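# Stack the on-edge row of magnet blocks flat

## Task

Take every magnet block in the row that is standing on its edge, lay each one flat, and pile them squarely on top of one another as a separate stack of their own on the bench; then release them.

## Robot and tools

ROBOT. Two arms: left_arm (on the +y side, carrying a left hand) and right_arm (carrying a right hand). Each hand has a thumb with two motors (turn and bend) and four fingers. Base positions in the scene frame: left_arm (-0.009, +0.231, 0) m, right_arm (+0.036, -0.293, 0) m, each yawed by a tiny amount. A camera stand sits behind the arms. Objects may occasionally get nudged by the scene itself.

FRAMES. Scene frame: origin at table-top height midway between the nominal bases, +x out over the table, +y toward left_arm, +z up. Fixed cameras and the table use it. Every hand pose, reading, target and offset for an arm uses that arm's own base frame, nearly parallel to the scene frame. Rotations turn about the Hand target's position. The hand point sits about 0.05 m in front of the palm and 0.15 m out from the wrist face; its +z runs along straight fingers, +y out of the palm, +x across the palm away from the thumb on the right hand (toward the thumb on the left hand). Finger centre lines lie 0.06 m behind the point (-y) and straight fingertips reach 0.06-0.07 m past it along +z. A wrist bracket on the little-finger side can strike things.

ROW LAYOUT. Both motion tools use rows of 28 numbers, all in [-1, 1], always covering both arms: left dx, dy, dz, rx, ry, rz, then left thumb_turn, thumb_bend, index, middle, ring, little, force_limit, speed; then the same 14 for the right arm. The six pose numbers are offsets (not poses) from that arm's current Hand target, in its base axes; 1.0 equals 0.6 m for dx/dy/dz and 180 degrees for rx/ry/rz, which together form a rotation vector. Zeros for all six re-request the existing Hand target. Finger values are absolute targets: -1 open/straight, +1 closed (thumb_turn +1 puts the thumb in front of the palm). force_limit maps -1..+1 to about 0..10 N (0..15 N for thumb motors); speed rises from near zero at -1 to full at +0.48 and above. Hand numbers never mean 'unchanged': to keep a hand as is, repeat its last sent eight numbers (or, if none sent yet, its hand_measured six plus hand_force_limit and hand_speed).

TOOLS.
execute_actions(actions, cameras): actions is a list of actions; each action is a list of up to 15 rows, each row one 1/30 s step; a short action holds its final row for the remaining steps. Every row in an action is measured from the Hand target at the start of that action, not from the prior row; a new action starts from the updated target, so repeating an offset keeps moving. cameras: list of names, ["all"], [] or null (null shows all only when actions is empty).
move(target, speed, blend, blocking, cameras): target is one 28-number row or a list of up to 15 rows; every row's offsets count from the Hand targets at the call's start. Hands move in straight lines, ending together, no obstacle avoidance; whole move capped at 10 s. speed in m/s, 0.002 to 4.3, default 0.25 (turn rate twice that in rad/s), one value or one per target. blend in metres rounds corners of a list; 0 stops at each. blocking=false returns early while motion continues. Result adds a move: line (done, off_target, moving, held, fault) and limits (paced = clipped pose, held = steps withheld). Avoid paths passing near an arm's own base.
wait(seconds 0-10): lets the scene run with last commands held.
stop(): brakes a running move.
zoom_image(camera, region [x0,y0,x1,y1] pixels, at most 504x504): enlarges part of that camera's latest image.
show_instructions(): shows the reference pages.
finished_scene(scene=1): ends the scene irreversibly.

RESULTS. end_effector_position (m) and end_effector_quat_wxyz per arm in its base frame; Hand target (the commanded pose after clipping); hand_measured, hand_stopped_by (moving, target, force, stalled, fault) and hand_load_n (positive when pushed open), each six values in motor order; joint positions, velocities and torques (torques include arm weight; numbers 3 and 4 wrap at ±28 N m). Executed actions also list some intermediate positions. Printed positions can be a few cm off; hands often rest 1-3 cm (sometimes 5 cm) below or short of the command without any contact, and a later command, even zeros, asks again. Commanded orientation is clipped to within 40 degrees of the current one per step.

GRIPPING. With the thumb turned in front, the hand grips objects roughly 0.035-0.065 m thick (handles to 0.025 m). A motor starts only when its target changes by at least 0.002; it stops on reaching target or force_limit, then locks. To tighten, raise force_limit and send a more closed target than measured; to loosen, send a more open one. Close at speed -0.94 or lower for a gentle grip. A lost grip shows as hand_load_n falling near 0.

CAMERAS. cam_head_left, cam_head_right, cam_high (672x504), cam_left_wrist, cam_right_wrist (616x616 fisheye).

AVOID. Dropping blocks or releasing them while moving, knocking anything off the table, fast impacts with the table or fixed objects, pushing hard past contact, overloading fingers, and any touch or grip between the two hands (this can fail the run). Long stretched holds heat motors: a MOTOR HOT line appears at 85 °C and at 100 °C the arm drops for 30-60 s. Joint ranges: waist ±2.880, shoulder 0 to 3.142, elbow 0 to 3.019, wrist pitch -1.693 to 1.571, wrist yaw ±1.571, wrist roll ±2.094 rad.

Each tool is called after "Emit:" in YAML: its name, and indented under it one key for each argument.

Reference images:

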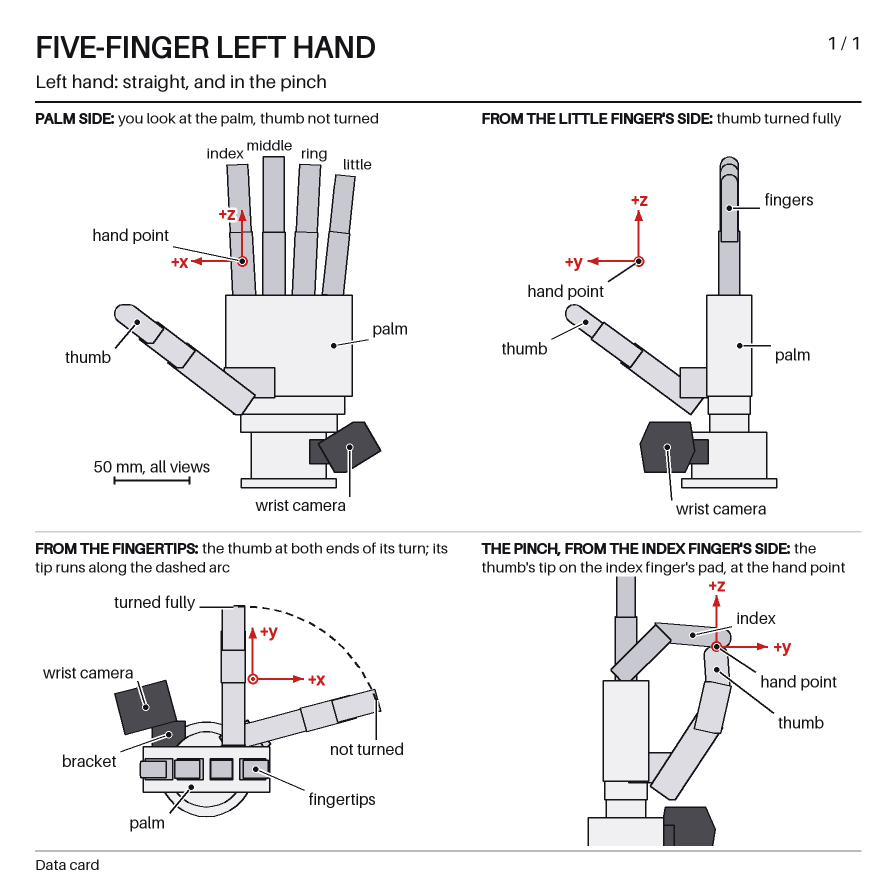

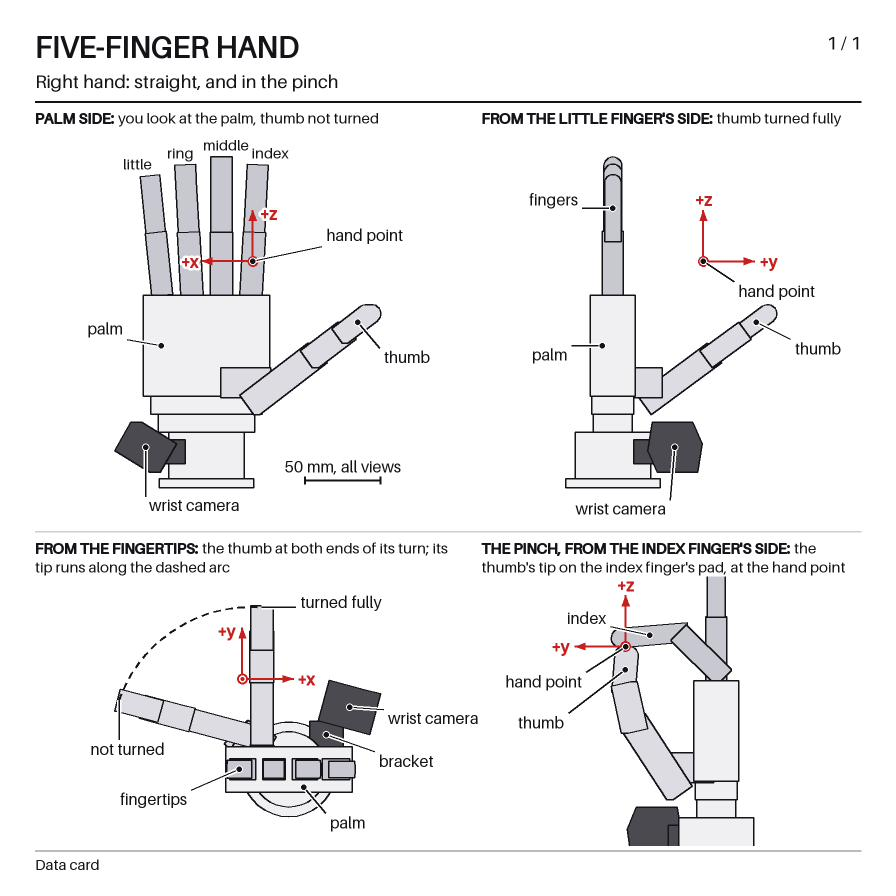

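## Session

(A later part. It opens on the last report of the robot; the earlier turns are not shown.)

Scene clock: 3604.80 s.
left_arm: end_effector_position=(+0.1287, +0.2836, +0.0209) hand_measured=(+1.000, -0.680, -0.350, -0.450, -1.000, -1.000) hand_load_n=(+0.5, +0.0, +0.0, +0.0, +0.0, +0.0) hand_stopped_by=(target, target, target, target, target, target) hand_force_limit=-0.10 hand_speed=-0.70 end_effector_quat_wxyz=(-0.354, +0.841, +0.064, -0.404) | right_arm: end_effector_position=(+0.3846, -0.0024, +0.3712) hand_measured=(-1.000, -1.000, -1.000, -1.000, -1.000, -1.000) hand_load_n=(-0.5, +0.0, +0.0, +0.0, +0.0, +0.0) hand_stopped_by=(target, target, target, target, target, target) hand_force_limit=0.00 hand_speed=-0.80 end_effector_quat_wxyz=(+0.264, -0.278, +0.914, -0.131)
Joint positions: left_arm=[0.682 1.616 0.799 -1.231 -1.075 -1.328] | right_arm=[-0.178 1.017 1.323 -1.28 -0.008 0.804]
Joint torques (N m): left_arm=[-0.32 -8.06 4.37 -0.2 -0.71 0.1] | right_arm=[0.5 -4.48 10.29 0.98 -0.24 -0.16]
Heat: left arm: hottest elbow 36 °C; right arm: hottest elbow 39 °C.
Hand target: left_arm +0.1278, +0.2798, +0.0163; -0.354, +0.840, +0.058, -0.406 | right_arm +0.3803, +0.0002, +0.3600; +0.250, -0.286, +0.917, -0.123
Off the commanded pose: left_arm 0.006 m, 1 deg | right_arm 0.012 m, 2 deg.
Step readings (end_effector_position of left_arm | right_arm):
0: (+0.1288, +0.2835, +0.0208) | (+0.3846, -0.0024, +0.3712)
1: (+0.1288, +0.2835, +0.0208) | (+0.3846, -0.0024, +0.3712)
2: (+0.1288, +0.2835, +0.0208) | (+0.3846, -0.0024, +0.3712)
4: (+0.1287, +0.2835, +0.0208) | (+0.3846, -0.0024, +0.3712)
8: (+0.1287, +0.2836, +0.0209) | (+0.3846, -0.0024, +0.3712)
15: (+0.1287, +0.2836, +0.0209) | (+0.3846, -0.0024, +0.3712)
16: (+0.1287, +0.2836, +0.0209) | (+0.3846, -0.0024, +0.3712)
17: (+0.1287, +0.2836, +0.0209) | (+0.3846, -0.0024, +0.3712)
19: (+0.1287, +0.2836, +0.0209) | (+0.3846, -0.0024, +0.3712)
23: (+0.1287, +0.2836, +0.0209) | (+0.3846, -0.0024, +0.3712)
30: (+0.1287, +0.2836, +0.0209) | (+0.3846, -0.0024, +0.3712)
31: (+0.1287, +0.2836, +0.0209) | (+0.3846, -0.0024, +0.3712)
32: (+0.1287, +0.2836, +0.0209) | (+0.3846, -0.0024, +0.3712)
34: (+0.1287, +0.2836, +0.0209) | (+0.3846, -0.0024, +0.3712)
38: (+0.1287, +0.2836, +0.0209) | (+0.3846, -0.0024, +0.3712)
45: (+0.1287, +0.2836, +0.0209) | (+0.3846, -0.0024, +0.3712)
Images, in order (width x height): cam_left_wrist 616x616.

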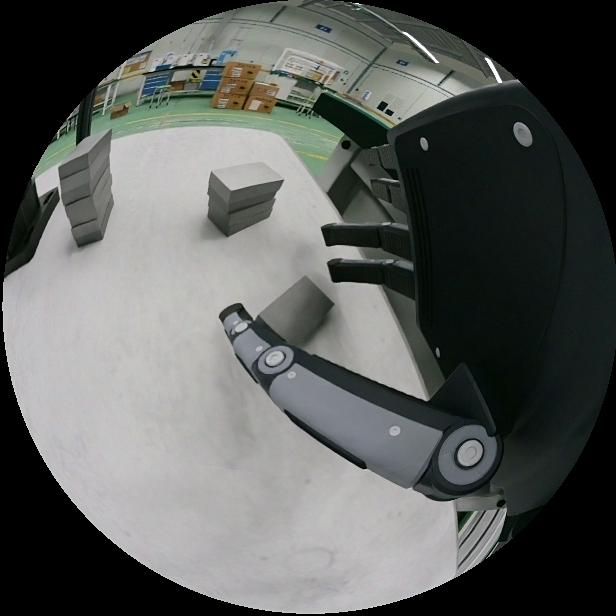

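Emit:
move:
  target:
    - [0, 0.0, 0.05, 0, 0, 0, 1, -0.75, -0.45, -0.45, -1, -1, -0.1, -0.7, 0, 0, 0, 0, 0, 0, -1, -1, -1, -1, -1, -1, 0, -0.8]
    - [0, 0.0, 0.11, 0, 0, 0, 1, -0.75, -0.45, -0.45, -1, -1, -0.1, -0.7, 0, 0, 0, 0, 0, 0, -1, -1, -1, -1, -1, -1, 0, -0.8]
    - [0, 0.005, 0.11, 0.1114, -0.1914, 0.0033, 1, -0.75, -0.45, -0.45, -1, -1, -0.1, -0.7, 0, 0, 0, 0, 0, 0, -1, -1, -1, -1, -1, -1, 0, -0.8]
    - [-0.0018, 0.0167, 0.033, 0.1114, -0.1914, 0.0033, 1, -0.75, -0.45, -0.45, -1, -1, -0.1, -0.7, 0, 0, 0, 0, 0, 0, -1, -1, -1, -1, -1, -1, 0, -0.8]
  speed: [0.06, 0.15, 0.3, 0.1]
  blend: [0.005, 0.01, 0.01, 0]
  cameras: ["cam_left_wrist"]

Emit:
zoom_image:
  camera: "cam_left_wrist"
  region: [200, 210, 330, 340]

Emit:
zoom_image:
  camera: "cam_left_wrist"
  region: [190, 80, 320, 210]

Scene clock: 3619.53 s.
left_arm: end_effector_position=(+0.1322, +0.2896, +0.0399) hand_measured=(+1.000, -0.750, -0.450, -0.450, -1.000, -1.000) hand_load_n=(+0.0, +0.0, +0.0, +0.0, +0.0, +0.0) hand_stopped_by=(target, target, target, target, target, target) hand_force_limit=-0.10 hand_speed=-0.70 end_effector_quat_wxyz=(-0.460, +0.849, +0.231, -0.121) | right_arm: end_effector_position=(+0.3846, -0.0024, +0.3712) hand_measured=(-1.000, -1.000, -1.000, -1.000, -1.000, -1.000) hand_load_n=(-0.5, +0.0, +0.0, +0.0, +0.0, +0.0) hand_stopped_by=(target, target, target, target, target, target) hand_force_limit=0.00 hand_speed=-0.80 end_effector_quat_wxyz=(+0.264, -0.278, +0.914, -0.131)
Joint positions: left_arm=[0.762 1.086 0.435 -0.573 -0.95 -1.16] | right_arm=[-0.178 1.017 1.323 -1.28 -0.008 0.804]
Joint torques (N m): left_arm=[1.44 -2.73 6.74 1.4 -0.57 0.18] | right_arm=[0.44 -4.37 10.22 0.94 -0.23 -0.17]
Heat: left arm: hottest elbow 35 °C; right arm: hottest elbow 39 °C.
Hand target: left_arm +0.1268, +0.2900, +0.0362; -0.458, +0.848, +0.233, -0.126 | right_arm +0.3803, +0.0002, +0.3600; +0.250, -0.286, +0.917, -0.123
Off the commanded pose: left_arm 0.007 m, 1 deg | right_arm 0.012 m, 2 deg.
move: off_target (right_arm)
Images, in order (width x height): cam_left_wrist 616x616.

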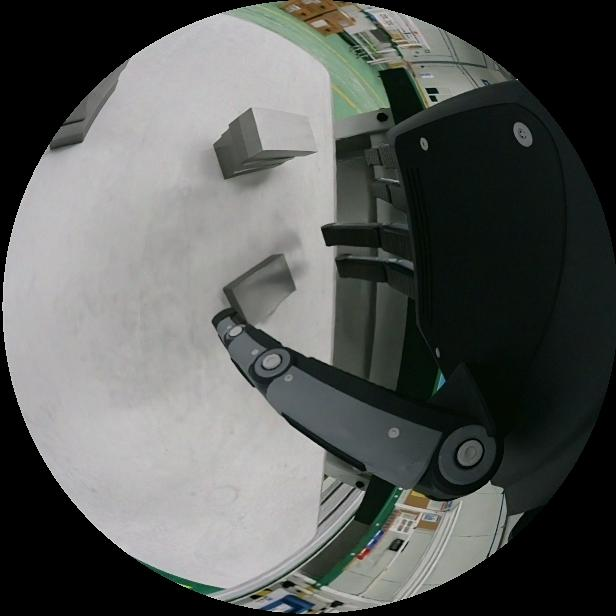

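Scaled by 3.877 from the camera's 616x616 image, which has a finer 880x880 frame.

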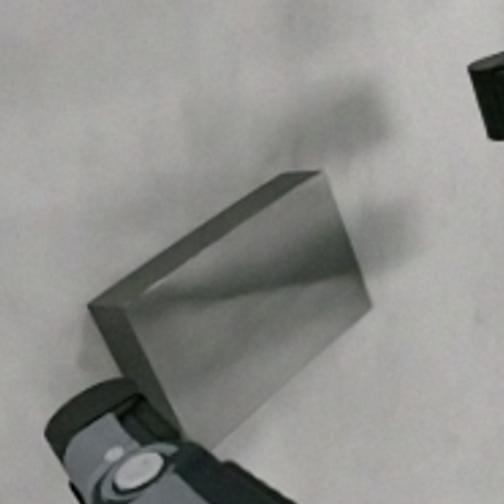

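Scaled by 3.877 from the camera's 616x616 image, which has a finer 880x880 frame.

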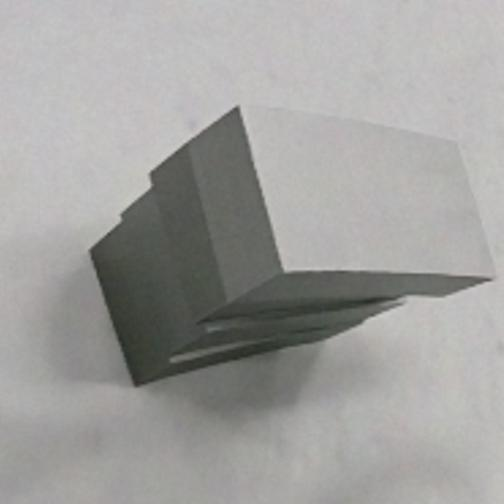

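Emit:
move:
  target:
    - [0.0020, 0.0, -0.0362, 0, 0, 0, 1, -0.75, -0.45, -0.45, -1, -1, -0.1, -0.7, 0, 0, 0, 0, 0, 0, -1, -1, -1, -1, -1, -1, 0, -0.8]
  speed: 0.08

Emit:
execute_actions:
  actions:
    - [[0, 0, 0, 0, 0, 0, 1, -0.5, 0.05, 0.05, -1, -1, -0.2, -0.8, 0, 0, 0, 0, 0, 0, -1, -1, -1, -1, -1, -1, 0, -0.8]]
    - [[0, 0, 0, 0, 0, 0, 1, -0.5, 0.05, 0.05, -1, -1, -0.2, -0.8, 0, 0, 0, 0, 0, 0, -1, -1, -1, -1, -1, -1, 0, -0.8]]
    - [[0, 0, 0, 0, 0, 0, 1, -0.5, 0.05, 0.05, -1, -1, -0.2, -0.8, 0, 0, 0, 0, 0, 0, -1, -1, -1, -1, -1, -1, 0, -0.8]]
    - [[0, 0, 0, 0, 0, 0, 1, -0.5, 0.05, 0.05, -1, -1, -0.2, -0.8, 0, 0, 0, 0, 0, 0, -1, -1, -1, -1, -1, -1, 0, -0.8]]
  cameras: ["cam_left_wrist"]

Emit:
zoom_image:
  camera: "cam_left_wrist"
  region: [205, 230, 315, 320]

Scene clock: 3640.70 s.
left_arm: end_effector_position=(+0.1334, +0.2911, +0.0215) hand_measured=(+1.000, -0.750, -0.450, -0.450, -1.000, -1.000) hand_load_n=(-2.5, +1.0, +0.0, +0.0, +0.0, +0.0) hand_stopped_by=(target, target, target, target, target, target) hand_force_limit=-0.10 hand_speed=-0.70 end_effector_quat_wxyz=(-0.462, +0.848, +0.231, -0.121) | right_arm: end_effector_position=(+0.3846, -0.0024, +0.3712) hand_measured=(-1.000, -1.000, -1.000, -1.000, -1.000, -1.000) hand_load_n=(+0.0, +0.0, +0.0, +0.0, +0.0, +0.0) hand_stopped_by=(target, target, target, target, target, target) hand_force_limit=0.00 hand_speed=-0.80 end_effector_quat_wxyz=(+0.264, -0.278, +0.914, -0.131)
Joint positions: left_arm=[0.762 1.146 0.409 -0.484 -0.952 -1.158] | right_arm=[-0.178 1.017 1.323 -1.28 -0.008 0.804]
Joint torques (N m): left_arm=[1.2 -2.26 6.02 1.59 -0.53 0.12] | right_arm=[0.56 -4.31 10.29 0.91 -0.21 -0.17]
Heat: left arm: hottest elbow 35 °C; right arm: hottest elbow 39 °C.
Hand target: left_arm +0.1280, +0.2899, +0.0144; -0.458, +0.848, +0.233, -0.126 | right_arm +0.3803, +0.0002, +0.3600; +0.250, -0.286, +0.917, -0.123
Off the commanded pose: left_arm 0.009 m, 1 deg | right_arm 0.012 m, 2 deg.
move: off_target (right_arm)

Scene clock: 3642.90 s.
left_arm: end_effector_position=(+0.1335, +0.2935, +0.0231) hand_measured=(+1.000, -0.556, -0.066, -0.102, -1.000, -1.000) hand_load_n=(-1.5, +9.5, +10.5, +2.5, +0.0, +0.0) hand_stopped_by=(target, force, force, force, target, target) hand_force_limit=-0.20 hand_speed=-0.80 end_effector_quat_wxyz=(-0.467, +0.845, +0.233, -0.120) | right_arm: end_effector_position=(+0.3846, -0.0024, +0.3712) hand_measured=(-1.000, -1.000, -1.000, -1.000, -1.000, -1.000) hand_load_n=(+0.0, -0.5, +0.0, +0.0, +0.0, +0.0) hand_stopped_by=(target, target, target, target, target, target) hand_force_limit=0.00 hand_speed=-0.80 end_effector_quat_wxyz=(+0.264, -0.278, +0.914, -0.131)
Joint positions: left_arm=[0.762 1.147 0.409 -0.473 -0.961 -1.157] | right_arm=[-0.178 1.017 1.323 -1.28 -0.008 0.804]
Joint torques (N m): left_arm=[1.14 -2.43 5.98 1.14 -0.18 0.12] | right_arm=[0.15 -4.13 10.37 1.01 -0.22 -0.18]
Heat: left arm: hottest elbow 35 °C; right arm: hottest elbow 39 °C.
Hand target: left_arm +0.1279, +0.2899, +0.0144; -0.458, +0.848, +0.233, -0.126 | right_arm +0.3803, +0.0002, +0.3600; +0.250, -0.286, +0.917, -0.123
Off the commanded pose: left_arm 0.011 m, 1 deg | right_arm 0.012 m, 2 deg.
Step readings (end_effector_position of left_arm | right_arm):
0: (+0.1334, +0.2911, +0.0215) | (+0.3846, -0.0024, +0.3712)
1: (+0.1334, +0.2911, +0.0215) | (+0.3846, -0.0024, +0.3712)
2: (+0.1334, +0.2911, +0.0215) | (+0.3846, -0.0024, +0.3712)
4: (+0.1336, +0.2910, +0.0213) | (+0.3846, -0.0024, +0.3712)
8: (+0.1338, +0.2919, +0.0218) | (+0.3846, -0.0024, +0.3712)
15: (+0.1335, +0.2933, +0.0230) | (+0.3846, -0.0024, +0.3712)
16: (+0.1334, +0.2934, +0.0230) | (+0.3846, -0.0024, +0.3712)
17: (+0.1335, +0.2934, +0.0231) | (+0.3846, -0.0024, +0.3712)
19: (+0.1335, +0.2935, +0.0231) | (+0.3846, -0.0024, +0.3712)
23: (+0.1335, +0.2935, +0.0231) | (+0.3846, -0.0024, +0.3712)
30: (+0.1335, +0.2935, +0.0231) | (+0.3846, -0.0024, +0.3712)
31: (+0.1335, +0.2935, +0.0231) | (+0.3846, -0.0024, +0.3712)
32: (+0.1335, +0.2935, +0.0231) | (+0.3846, -0.0024, +0.3712)
34: (+0.1335, +0.2935, +0.0231) | (+0.3846, -0.0024, +0.3712)
38: (+0.1335, +0.2935, +0.0231) | (+0.3846, -0.0024, +0.3712)
45: (+0.1335, +0.2935, +0.0231) | (+0.3846, -0.0024, +0.3712)
46: (+0.1335, +0.2935, +0.0231) | (+0.3846, -0.0024, +0.3712)
47: (+0.1335, +0.2935, +0.0231) | (+0.3846, -0.0024, +0.3712)
49: (+0.1335, +0.2935, +0.0231) | (+0.3846, -0.0024, +0.3712)
53: (+0.1335, +0.2935, +0.0231) | (+0.3846, -0.0024, +0.3712)
60: (+0.1335, +0.2935, +0.0231) | (+0.3846, -0.0024, +0.3712)
Images, in order (width x height): cam_left_wrist 616x616.

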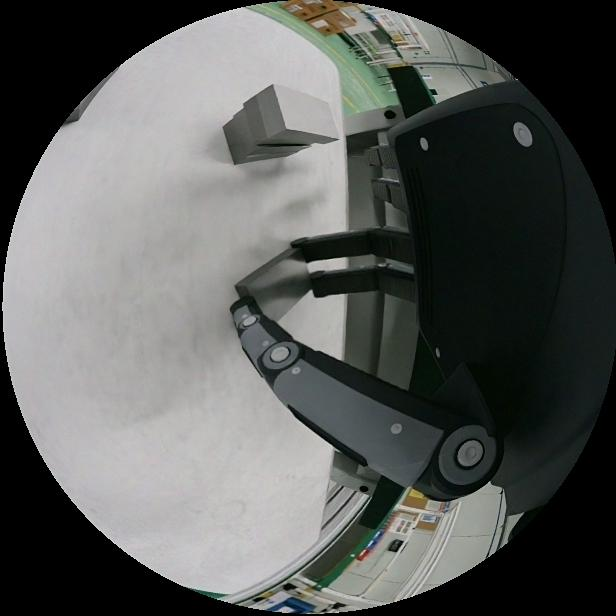

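Scaled by 4.582 from the camera's 616x616 image, which has a finer 880x880 frame.

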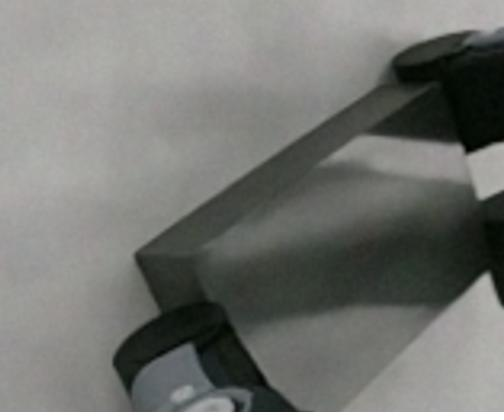

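Emit:
move:
  target:
    - [0, 0.0415, 0.185, 0, 0, 0, 1, -0.5, 0.05, 0.05, -1, -1, -0.2, -0.8, 0, 0, 0, 0, 0, 0, -1, -1, -1, -1, -1, -1, 0, -0.8]
    - [-0.1242, -0.005, 0.19, 0, 0, -0.013, 1, -0.5, 0.05, 0.05, -1, -1, -0.2, -0.8, 0, 0, 0, 0, 0, 0, -1, -1, -1, -1, -1, -1, 0, -0.8]
    - [-0.1242, -0.024, 0.12, 0, 0, -0.013, 1, -0.5, 0.05, 0.05, -1, -1, -0.2, -0.8, 0, 0, 0, 0, 0, 0, -1, -1, -1, -1, -1, -1, 0, -0.8]
  speed: [0.1, 0.12, 0.08]
  blend: [0.02, 0.02, 0]
  cameras: ["cam_left_wrist"]

Emit:
zoom_image:
  camera: "cam_left_wrist"
  region: [195, 230, 325, 340]

Scene clock: 3665.13 s.
left_arm: end_effector_position=(+0.0504, +0.2738, +0.0863) hand_measured=(+1.000, -0.556, -0.066, -0.102, -1.000, -1.000) hand_load_n=(-1.0, +10.5, +10.0, +1.5, +0.0, +0.0) hand_stopped_by=(target, force, force, force, target, target) hand_force_limit=-0.20 hand_speed=-0.80 end_effector_quat_wxyz=(-0.456, +0.855, +0.216, -0.122) | right_arm: end_effector_position=(+0.3846, -0.0024, +0.3712) hand_measured=(-1.000, -1.000, -1.000, -1.000, -1.000, -1.000) hand_load_n=(+0.0, +0.0, +0.0, +0.0, +0.0, +0.0) hand_stopped_by=(target, target, target, target, target, target) hand_force_limit=0.00 hand_speed=-0.80 end_effector_quat_wxyz=(+0.264, -0.278, +0.914, -0.131)
Joint positions: left_arm=[1.043 0.645 0.355 -0.629 -0.798 -0.739] | right_arm=[-0.178 1.017 1.323 -1.28 -0.008 0.804]
Joint torques (N m): left_arm=[-0.32 0.79 8.96 2.07 -0.6 0.1] | right_arm=[0.32 -4.48 10.26 0.92 -0.24 -0.17]
Heat: left arm: hottest elbow 34 °C; right arm: hottest elbow 39 °C.
Hand target: left_arm +0.0534, +0.2755, +0.0864; -0.461, +0.853, +0.215, -0.117 | right_arm +0.3803, +0.0002, +0.3600; +0.250, -0.286, +0.917, -0.123
Off the commanded pose: left_arm 0.003 m, 1 deg | right_arm 0.012 m, 2 deg.
move: off_target (right_arm)
Images, in order (width x height): cam_left_wrist 616x616.

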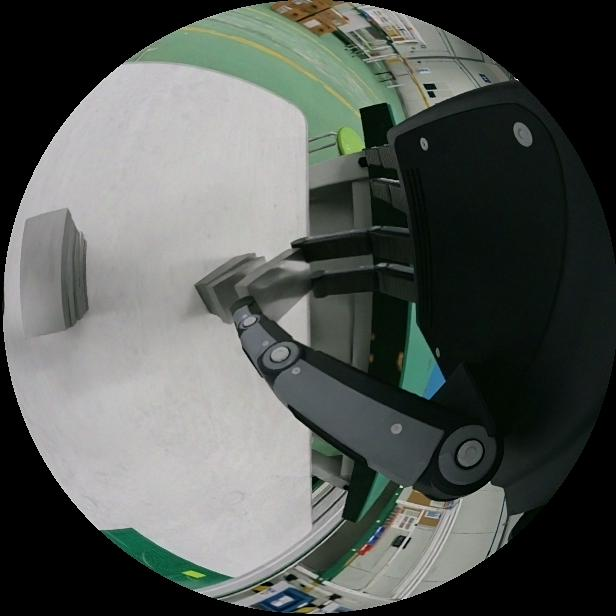

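Scaled by 3.877 from the camera's 616x616 image, which has a finer 880x880 frame.

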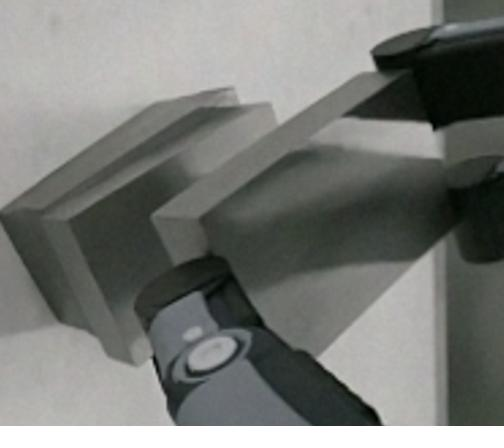

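Emit:
move:
  target:
    - [0.0, -0.0030, -0.0180, 0, 0, 0, 1, -0.5, 0.05, 0.05, -1, -1, -0.2, -0.8, 0, 0, 0, 0, 0, 0, -1, -1, -1, -1, -1, -1, 0, -0.8]
  speed: 0.05
  cameras: ["cam_left_wrist"]

Emit:
zoom_image:
  camera: "cam_left_wrist"
  region: [200, 230, 310, 320]

Scene clock: 3672.50 s.
left_arm: end_effector_position=(+0.0492, +0.2730, +0.0778) hand_measured=(+1.000, -0.556, -0.066, -0.102, -1.000, -1.000) hand_load_n=(-1.5, +10.5, +10.0, +1.5, +0.0, +0.0) hand_stopped_by=(target, force, force, force, target, target) hand_force_limit=-0.20 hand_speed=-0.80 end_effector_quat_wxyz=(-0.457, +0.854, +0.217, -0.122) | right_arm: end_effector_position=(+0.3846, -0.0024, +0.3712) hand_measured=(-1.000, -1.000, -1.000, -1.000, -1.000, -1.000) hand_load_n=(-0.5, +0.0, +0.0, +0.0, +0.0, +0.0) hand_stopped_by=(target, target, target, target, target, target) hand_force_limit=0.00 hand_speed=-0.80 end_effector_quat_wxyz=(+0.264, -0.278, +0.914, -0.131)
Joint positions: left_arm=[1.043 0.651 0.332 -0.597 -0.801 -0.739] | right_arm=[-0.178 1.017 1.323 -1.28 -0.008 0.804]
Joint torques (N m): left_arm=[-0.73 1.2 8.66 2.06 -0.59 0.05] | right_arm=[0.62 -4.13 10.22 0.94 -0.23 -0.17]
Heat: left arm: hottest elbow 34 °C; right arm: hottest elbow 39 °C.
Hand target: left_arm +0.0534, +0.2737, +0.0756; -0.461, +0.853, +0.215, -0.117 | right_arm +0.3803, +0.0002, +0.3600; +0.250, -0.286, +0.917, -0.123
Off the commanded pose: left_arm 0.005 m, 1 deg | right_arm 0.012 m, 2 deg.
move: off_target (right_arm)
Images, in order (width x height): cam_left_wrist 616x616.

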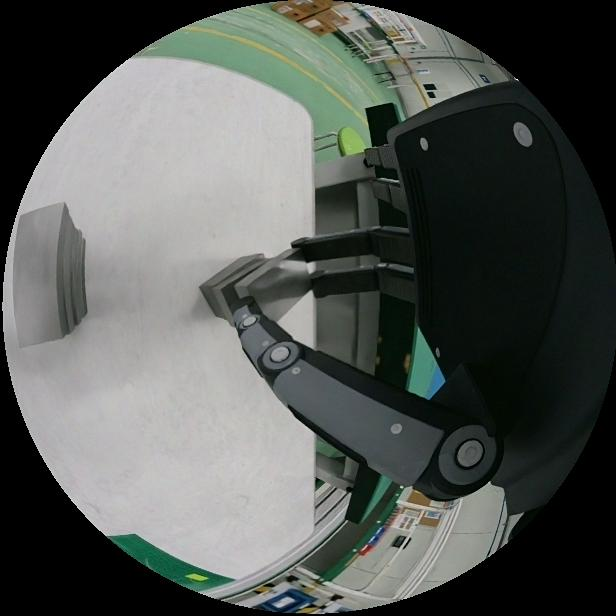

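Scaled by 4.582 from the camera's 616x616 image, which has a finer 880x880 frame.

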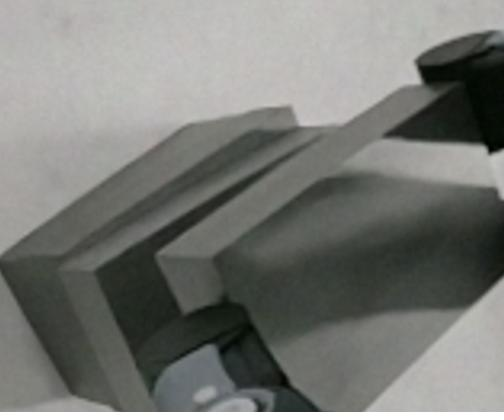

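Emit:
move:
  target:
    - [0.0040, -0.0025, -0.0080, 0, 0, -0.009, 1, -0.5, 0.05, 0.05, -1, -1, -0.2, -0.8, 0, 0, 0, 0, 0, 0, -1, -1, -1, -1, -1, -1, 0, -0.8]
  speed: 0.05
  cameras: ["cam_left_wrist"]

Emit:
zoom_image:
  camera: "cam_left_wrist"
  region: [205, 230, 315, 320]

Scene clock: 3692.73 s.
left_arm: end_effector_position=(+0.0515, +0.2721, +0.0715) hand_measured=(+1.000, -0.556, -0.066, -0.102, -1.000, -1.000) hand_load_n=(-1.5, +10.5, +10.5, +1.5, +0.0, +0.0) hand_stopped_by=(target, force, force, force, target, target) hand_force_limit=-0.20 hand_speed=-0.80 end_effector_quat_wxyz=(-0.458, +0.856, +0.210, -0.116) | right_arm: end_effector_position=(+0.3846, -0.0024, +0.3712) hand_measured=(-1.000, -1.000, -1.000, -1.000, -1.000, -1.000) hand_load_n=(+0.0, +0.0, +0.0, -0.5, +0.0, +0.0) hand_stopped_by=(target, target, target, target, target, target) hand_force_limit=0.00 hand_speed=-0.80 end_effector_quat_wxyz=(+0.264, -0.278, +0.914, -0.131)
Joint positions: left_arm=[1.042 0.651 0.313 -0.566 -0.788 -0.724] | right_arm=[-0.178 1.017 1.323 -1.28 -0.008 0.804]
Joint torques (N m): left_arm=[-0.73 0.44 8.59 2.07 -0.45 0.21] | right_arm=[0.5 -4.19 10.32 0.95 -0.22 -0.19]
Heat: left arm: hottest elbow 34 °C; right arm: hottest elbow 39 °C.
Hand target: left_arm +0.0558, +0.2722, +0.0707; -0.462, +0.856, +0.203, -0.110 | right_arm +0.3803, +0.0002, +0.3600; +0.250, -0.286, +0.917, -0.123
Off the commanded pose: left_arm 0.004 m, 1 deg | right_arm 0.012 m, 2 deg.
move: off_target (right_arm)
Images, in order (width x height): cam_left_wrist 616x616.

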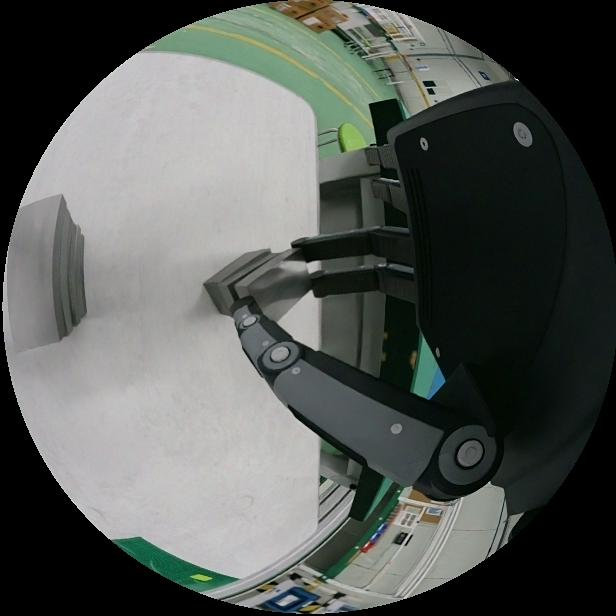

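Scaled by 4.582 from the camera's 616x616 image, which has a finer 880x880 frame.

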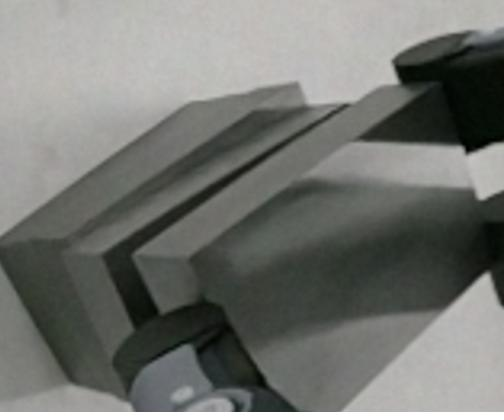

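Emit:
move:
  target:
    - [0.0018, -0.0050, -0.0025, 0, 0, -0.004, 1, -0.5, 0.05, 0.05, -1, -1, -0.2, -0.8, 0, 0, 0, 0, 0, 0, -1, -1, -1, -1, -1, -1, 0, -0.8]
  speed: 0.04
  cameras: ["cam_left_wrist"]

Emit:
zoom_image:
  camera: "cam_left_wrist"
  region: [205, 230, 315, 320]

Scene clock: 3717.17 s.
left_arm: end_effector_position=(+0.0526, +0.2693, +0.0690) hand_measured=(+1.000, -0.556, -0.066, -0.102, -1.000, -1.000) hand_load_n=(-1.5, +11.0, +10.0, +1.5, +0.0, +0.0) hand_stopped_by=(target, force, force, force, target, target) hand_force_limit=-0.20 hand_speed=-0.80 end_effector_quat_wxyz=(-0.457, +0.858, +0.204, -0.114) | right_arm: end_effector_position=(+0.3846, -0.0024, +0.3712) hand_measured=(-1.000, -1.000, -1.000, -1.000, -1.000, -1.000) hand_load_n=(+0.0, +0.0, +0.0, +0.0, +0.0, +0.0) hand_stopped_by=(target, target, target, target, target, target) hand_force_limit=0.00 hand_speed=-0.80 end_effector_quat_wxyz=(+0.264, -0.278, +0.914, -0.131)
Joint positions: left_arm=[1.035 0.641 0.305 -0.566 -0.785 -0.719] | right_arm=[-0.178 1.017 1.323 -1.28 -0.008 0.804]
Joint torques (N m): left_arm=[-0.67 0.03 8.59 2 -0.46 0.2] | right_arm=[0.21 -4.01 10.3 0.92 -0.21 -0.18]
Heat: left arm: hottest elbow 35 °C; right arm: hottest elbow 39 °C.
Hand target: left_arm +0.0568, +0.2692, +0.0693; -0.463, +0.857, +0.198, -0.108 | right_arm +0.3803, +0.0002, +0.3600; +0.250, -0.286, +0.917, -0.123
Off the commanded pose: left_arm 0.004 m, 1 deg | right_arm 0.012 m, 2 deg.
move: off_target (right_arm)
Images, in order (width x height): cam_left_wrist 616x616.

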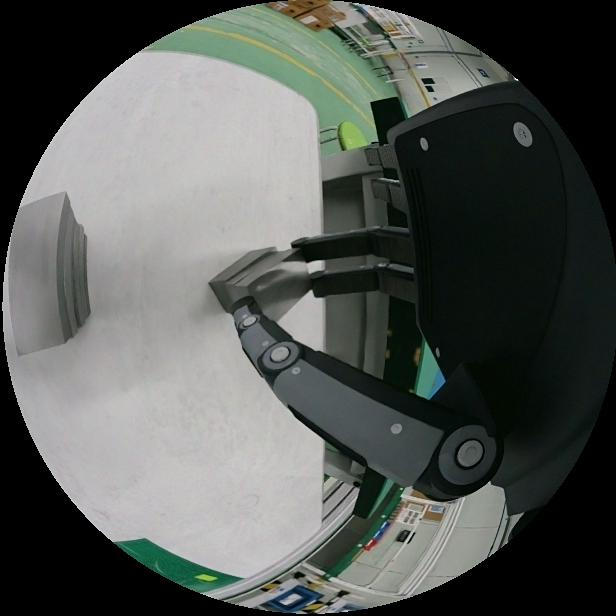

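Scaled by 4.582 from the camera's 616x616 image, which has a finer 880x880 frame.

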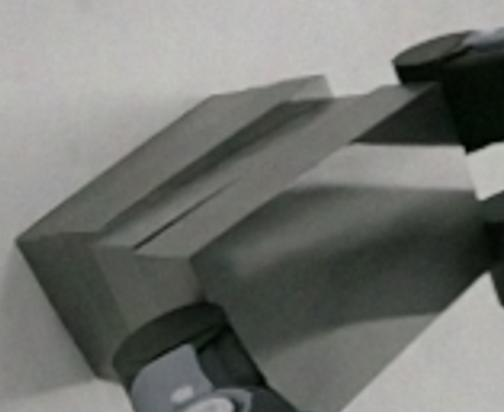

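Emit:
execute_actions:
  actions:
    - [[0, 0, 0, 0, 0, 0, 1, -0.8, -0.4, -0.45, -1, -1, -0.2, -0.75, 0, 0, 0, 0, 0, 0, -1, -1, -1, -1, -1, -1, 0, -0.8]]
    - [[0, 0, 0, 0, 0, 0, 1, -0.8, -0.4, -0.45, -1, -1, -0.2, -0.75, 0, 0, 0, 0, 0, 0, -1, -1, -1, -1, -1, -1, 0, -0.8]]
    - [[0, 0, 0, 0, 0, 0, 1, -0.8, -0.4, -0.45, -1, -1, -0.2, -0.75, 0, 0, 0, 0, 0, 0, -1, -1, -1, -1, -1, -1, 0, -0.8]]
  cameras: ["cam_left_wrist"]

Emit:
zoom_image:
  camera: "cam_left_wrist"
  region: [205, 220, 325, 340]

Scene clock: 3731.73 s.
left_arm: end_effector_position=(+0.0528, +0.2694, +0.0696) hand_measured=(+1.000, -0.800, -0.400, -0.450, -1.000, -1.000) hand_load_n=(+0.0, +0.0, +0.0, +0.0, +0.0, +0.0) hand_stopped_by=(target, target, target, target, target, target) hand_force_limit=-0.20 hand_speed=-0.75 end_effector_quat_wxyz=(-0.458, +0.858, +0.205, -0.114) | right_arm: end_effector_position=(+0.3846, -0.0024, +0.3712) hand_measured=(-1.000, -1.000, -1.000, -1.000, -1.000, -1.000) hand_load_n=(+0.0, +0.0, +0.0, +0.0, +0.0, +0.0) hand_stopped_by=(target, target, target, target, target, target) hand_force_limit=0.00 hand_speed=-0.80 end_effector_quat_wxyz=(+0.264, -0.278, +0.914, -0.131)
Joint positions: left_arm=[1.035 0.639 0.305 -0.566 -0.784 -0.718] | right_arm=[-0.178 1.017 1.323 -1.28 -0.008 0.804]
Joint torques (N m): left_arm=[-0.67 0.32 8.61 1.99 -0.46 0.18] | right_arm=[0.32 -4.31 10.21 0.94 -0.21 -0.15]
Heat: left arm: hottest elbow 35 °C; right arm: hottest elbow 39 °C.
Hand target: left_arm +0.0569, +0.2692, +0.0693; -0.463, +0.857, +0.198, -0.107 | right_arm +0.3803, +0.0002, +0.3600; +0.250, -0.286, +0.917, -0.123
Off the commanded pose: left_arm 0.004 m, 1 deg | right_arm 0.012 m, 2 deg.
Step readings (end_effector_position of left_arm | right_arm):
0: (+0.0526, +0.2693, +0.0690) | (+0.3846, -0.0024, +0.3712)
1: (+0.0526, +0.2693, +0.0690) | (+0.3846, -0.0024, +0.3712)
2: (+0.0526, +0.2693, +0.0690) | (+0.3846, -0.0024, +0.3712)
4: (+0.0527, +0.2692, +0.0690) | (+0.3846, -0.0024, +0.3712)
8: (+0.0528, +0.2694, +0.0694) | (+0.3846, -0.0024, +0.3712)
15: (+0.0528, +0.2694, +0.0696) | (+0.3846, -0.0024, +0.3712)
16: (+0.0528, +0.2694, +0.0696) | (+0.3846, -0.0024, +0.3712)
17: (+0.0528, +0.2694, +0.0696) | (+0.3846, -0.0024, +0.3712)
19: (+0.0528, +0.2694, +0.0696) | (+0.3846, -0.0024, +0.3712)
23: (+0.0528, +0.2694, +0.0696) | (+0.3846, -0.0024, +0.3712)
30: (+0.0528, +0.2694, +0.0696) | (+0.3846, -0.0024, +0.3712)
31: (+0.0528, +0.2694, +0.0696) | (+0.3846, -0.0024, +0.3712)
32: (+0.0528, +0.2694, +0.0696) | (+0.3846, -0.0024, +0.3712)
34: (+0.0528, +0.2694, +0.0696) | (+0.3846, -0.0024, +0.3712)
38: (+0.0528, +0.2694, +0.0696) | (+0.3846, -0.0024, +0.3712)
45: (+0.0528, +0.2694, +0.0696) | (+0.3846, -0.0024, +0.3712)
Images, in order (width x height): cam_left_wrist 616x616.

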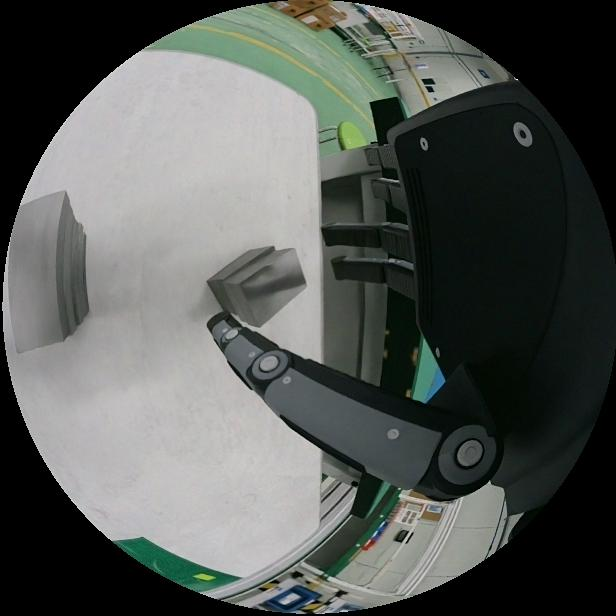

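Scaled by 4.200 from the camera's 616x616 image, which has a finer 880x880 frame.

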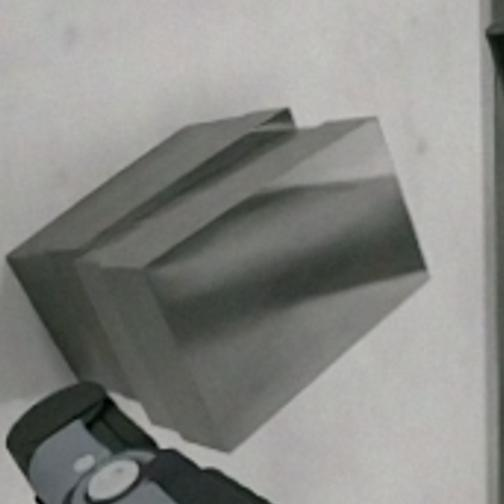

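Emit:
move:
  target:
    - [0.003, 0.025, 0.045, 0, 0, 0, 1, -0.8, -0.4, -0.45, -1, -1, -0.2, -0.75, 0, 0, 0, 0, 0, 0, -1, -1, -1, -1, -1, -1, 0, -0.8]
    - [0.004, 0.06, 0.13, 0, 0, 0, 1, -0.8, -0.4, -0.45, -1, -1, -0.2, -0.75, 0, 0, 0, 0, 0, 0, -1, -1, -1, -1, -1, -1, 0, -0.8]
    - [0.12, 0.03, 0.10, 0.05, -0.09, 0, 1, -0.8, -0.4, -0.45, -1, -1, -0.2, -0.75, 0, 0, 0, 0, 0, 0, -1, -1, -1, -1, -1, -1, 0, -0.8]
  speed: [0.08, 0.12, 0.15]
  blend: [0.01, 0.02, 0]
  cameras: ["all"]

Emit:
zoom_image:
  camera: "cam_left_wrist"
  region: [120, 140, 320, 340]

Scene clock: 3742.13 s.
left_arm: end_effector_position=(+0.1251, +0.2883, +0.1309) hand_measured=(+1.000, -0.800, -0.400, -0.450, -1.000, -1.000) hand_load_n=(+0.0, +0.0, +0.0, +0.0, +0.0, +0.0) hand_stopped_by=(target, target, target, target, target, target) hand_force_limit=-0.20 hand_speed=-0.75 end_effector_quat_wxyz=(-0.494, +0.826, +0.269, +0.023) | right_arm: end_effector_position=(+0.3846, -0.0024, +0.3712) hand_measured=(-1.000, -1.000, -1.000, -1.000, -1.000, -1.000) hand_load_n=(+0.0, -0.5, +0.0, +0.0, +0.0, +0.0) hand_stopped_by=(target, target, target, target, target, target) hand_force_limit=0.00 hand_speed=-0.80 end_effector_quat_wxyz=(+0.264, -0.278, +0.914, -0.131)
Joint positions: left_arm=[0.872 0.627 0.403 -0.584 -0.786 -0.998] | right_arm=[-0.178 1.017 1.323 -1.28 -0.008 0.804]
Joint torques (N m): left_arm=[-0.67 0.26 8.79 2.15 -0.49 0.05] | right_arm=[0.32 -4.07 10.28 0.95 -0.23 -0.17]
Heat: left arm: hottest elbow 35 °C; right arm: hottest elbow 39 °C.
Hand target: left_arm +0.1289, +0.2872, +0.1292; -0.496, +0.825, +0.269, +0.030 | right_arm +0.3803, +0.0002, +0.3600; +0.250, -0.286, +0.917, -0.123
Off the commanded pose: left_arm 0.004 m, 1 deg | right_arm 0.012 m, 2 deg.
move: off_target (right_arm)

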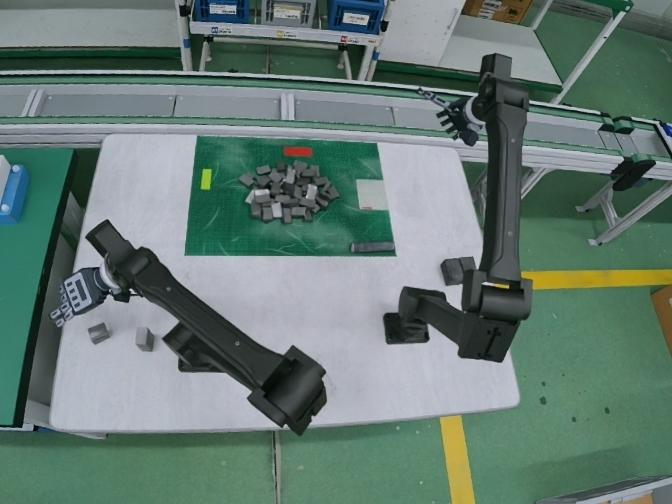

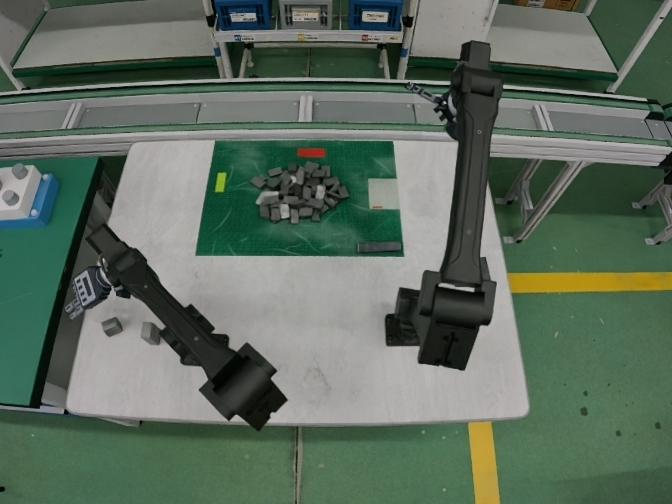

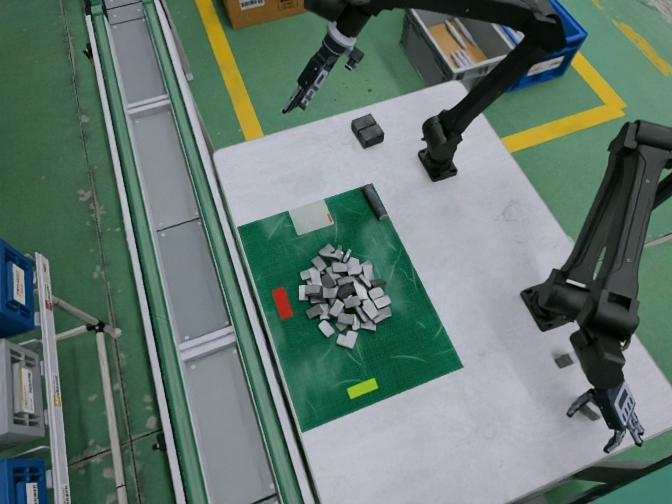

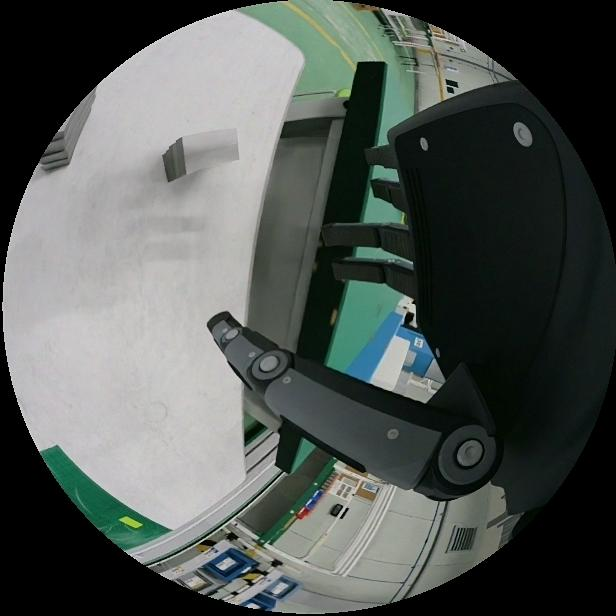

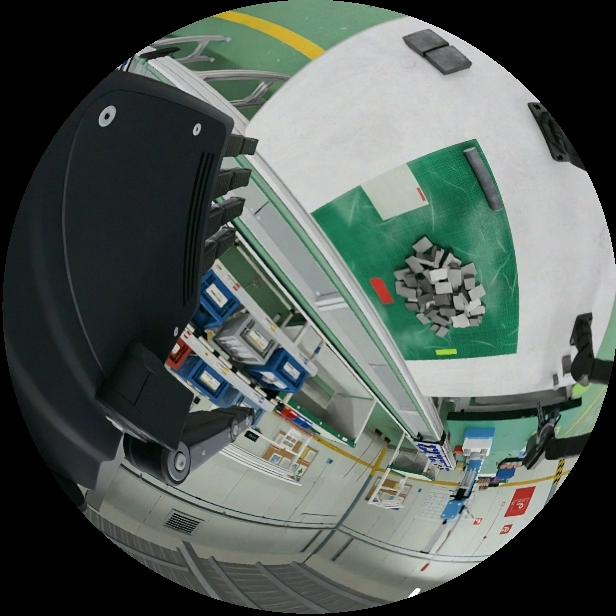

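Scaled by 2.520 from the camera's 616x616 image, which has a finer 880x880 frame.

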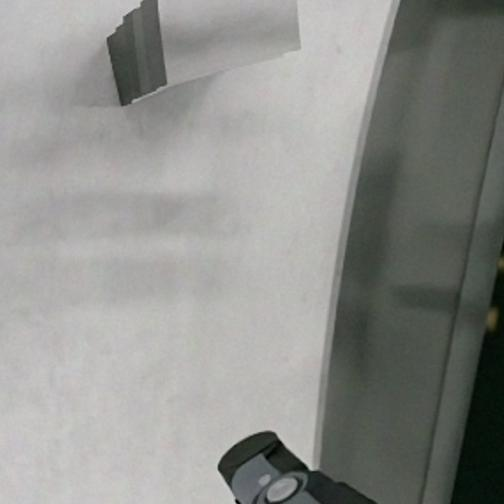

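Emit:
zoom_image:
  camera: "cam_head_left"
  region: [60, 300, 180, 390]

Emit:
zoom_image:
  camera: "cam_head_right"
  region: [80, 295, 200, 385]

Emit:
zoom_image:
  camera: "cam_left_wrist"
  region: [150, 110, 260, 200]

Scaled by 4.200.

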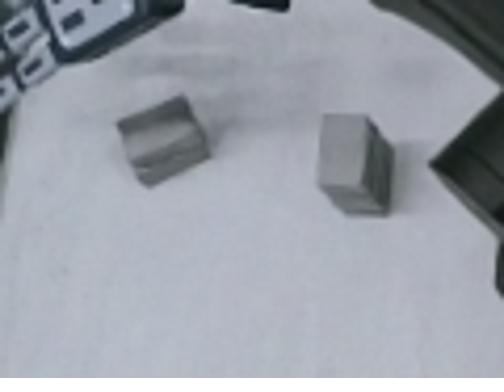

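Scaled by 4.200.

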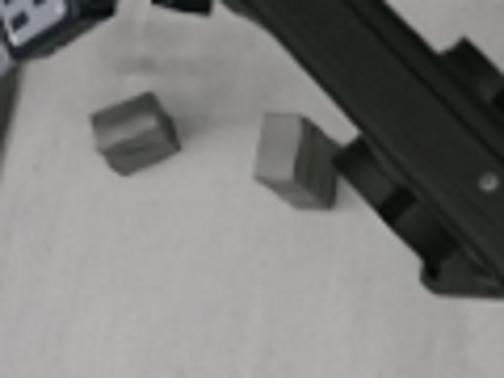

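Scaled by 4.582 from the camera's 616x616 image, which has a finer 880x880 frame.

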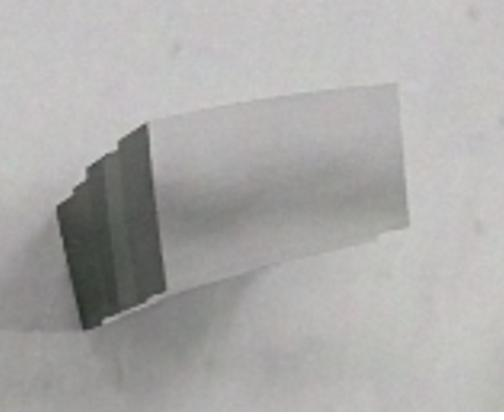

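Emit:
move:
  target:
    - [0.01, -0.004, -0.09, -0.156, 0.284, 0.0226, 1, -0.8, -0.4, -0.45, -1, -1, -0.2, -0.75, 0, 0, 0, 0, 0, 0, -1, -1, -1, -1, -1, -1, 0, -0.8]
  speed: 0.3
  cameras: ["cam_left_wrist"]

Emit:
zoom_image:
  camera: "cam_left_wrist"
  region: [180, 150, 300, 290]

Scene clock: 3760.77 s.
left_arm: end_effector_position=(+0.1159, +0.2737, +0.0651) hand_measured=(+1.000, -0.800, -0.400, -0.450, -1.000, -1.000) hand_load_n=(+0.0, +0.0, +0.0, +0.0, -0.5, +0.0) hand_stopped_by=(target, target, target, target, target, target) hand_force_limit=-0.20 hand_speed=-0.75 end_effector_quat_wxyz=(-0.342, +0.839, +0.051, -0.421) | right_arm: end_effector_position=(+0.3846, -0.0024, +0.3712) hand_measured=(-1.000, -1.000, -1.000, -1.000, -1.000, -1.000) hand_load_n=(+0.0, +0.0, +0.0, +0.0, +0.0, +0.0) hand_stopped_by=(target, target, target, target, target, target) hand_force_limit=0.00 hand_speed=-0.80 end_effector_quat_wxyz=(+0.264, -0.278, +0.914, -0.131)
Joint positions: left_arm=[0.684 1.518 0.82 -1.399 -1.074 -1.326] | right_arm=[-0.178 1.017 1.323 -1.28 -0.008 0.804]
Joint torques (N m): left_arm=[-0.67 -8.06 9.74 -0.96 -0.69 0.1] | right_arm=[0.38 -4.19 10.22 0.92 -0.21 -0.17]
Heat: left arm: hottest elbow 36 °C; right arm: hottest elbow 39 °C.
Hand target: left_arm +0.1349, +0.2848, +0.0753; -0.355, +0.840, +0.058, -0.406 | right_arm +0.3803, +0.0002, +0.3600; +0.250, -0.286, +0.917, -0.123
Off the commanded pose: left_arm 0.024 m, 2 deg | right_arm 0.012 m, 2 deg.
move: off_target (left_arm, right_arm)
Images, in order (width x height): cam_left_wrist 616x616.

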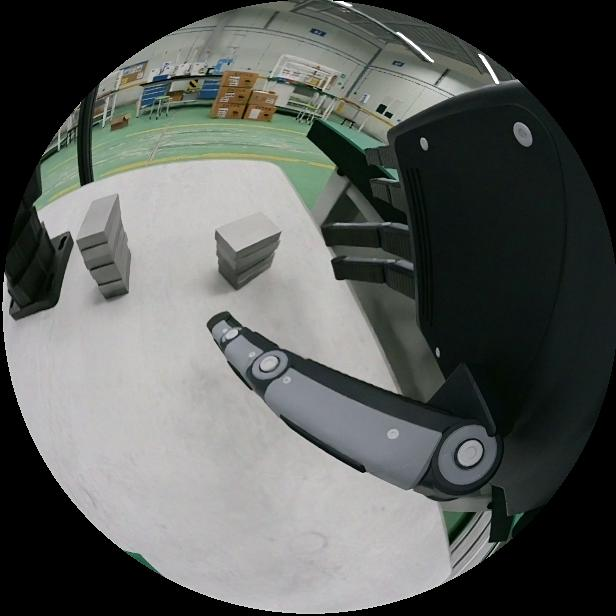

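Scaled by 3.600 from the camera's 616x616 image, which has a finer 880x880 frame.

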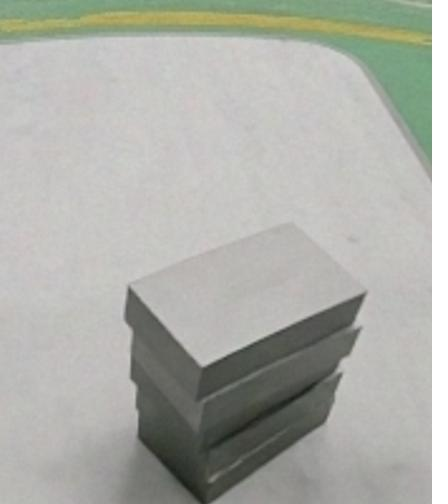

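Emit:
finished_scene:

The scene is finished: the task was done.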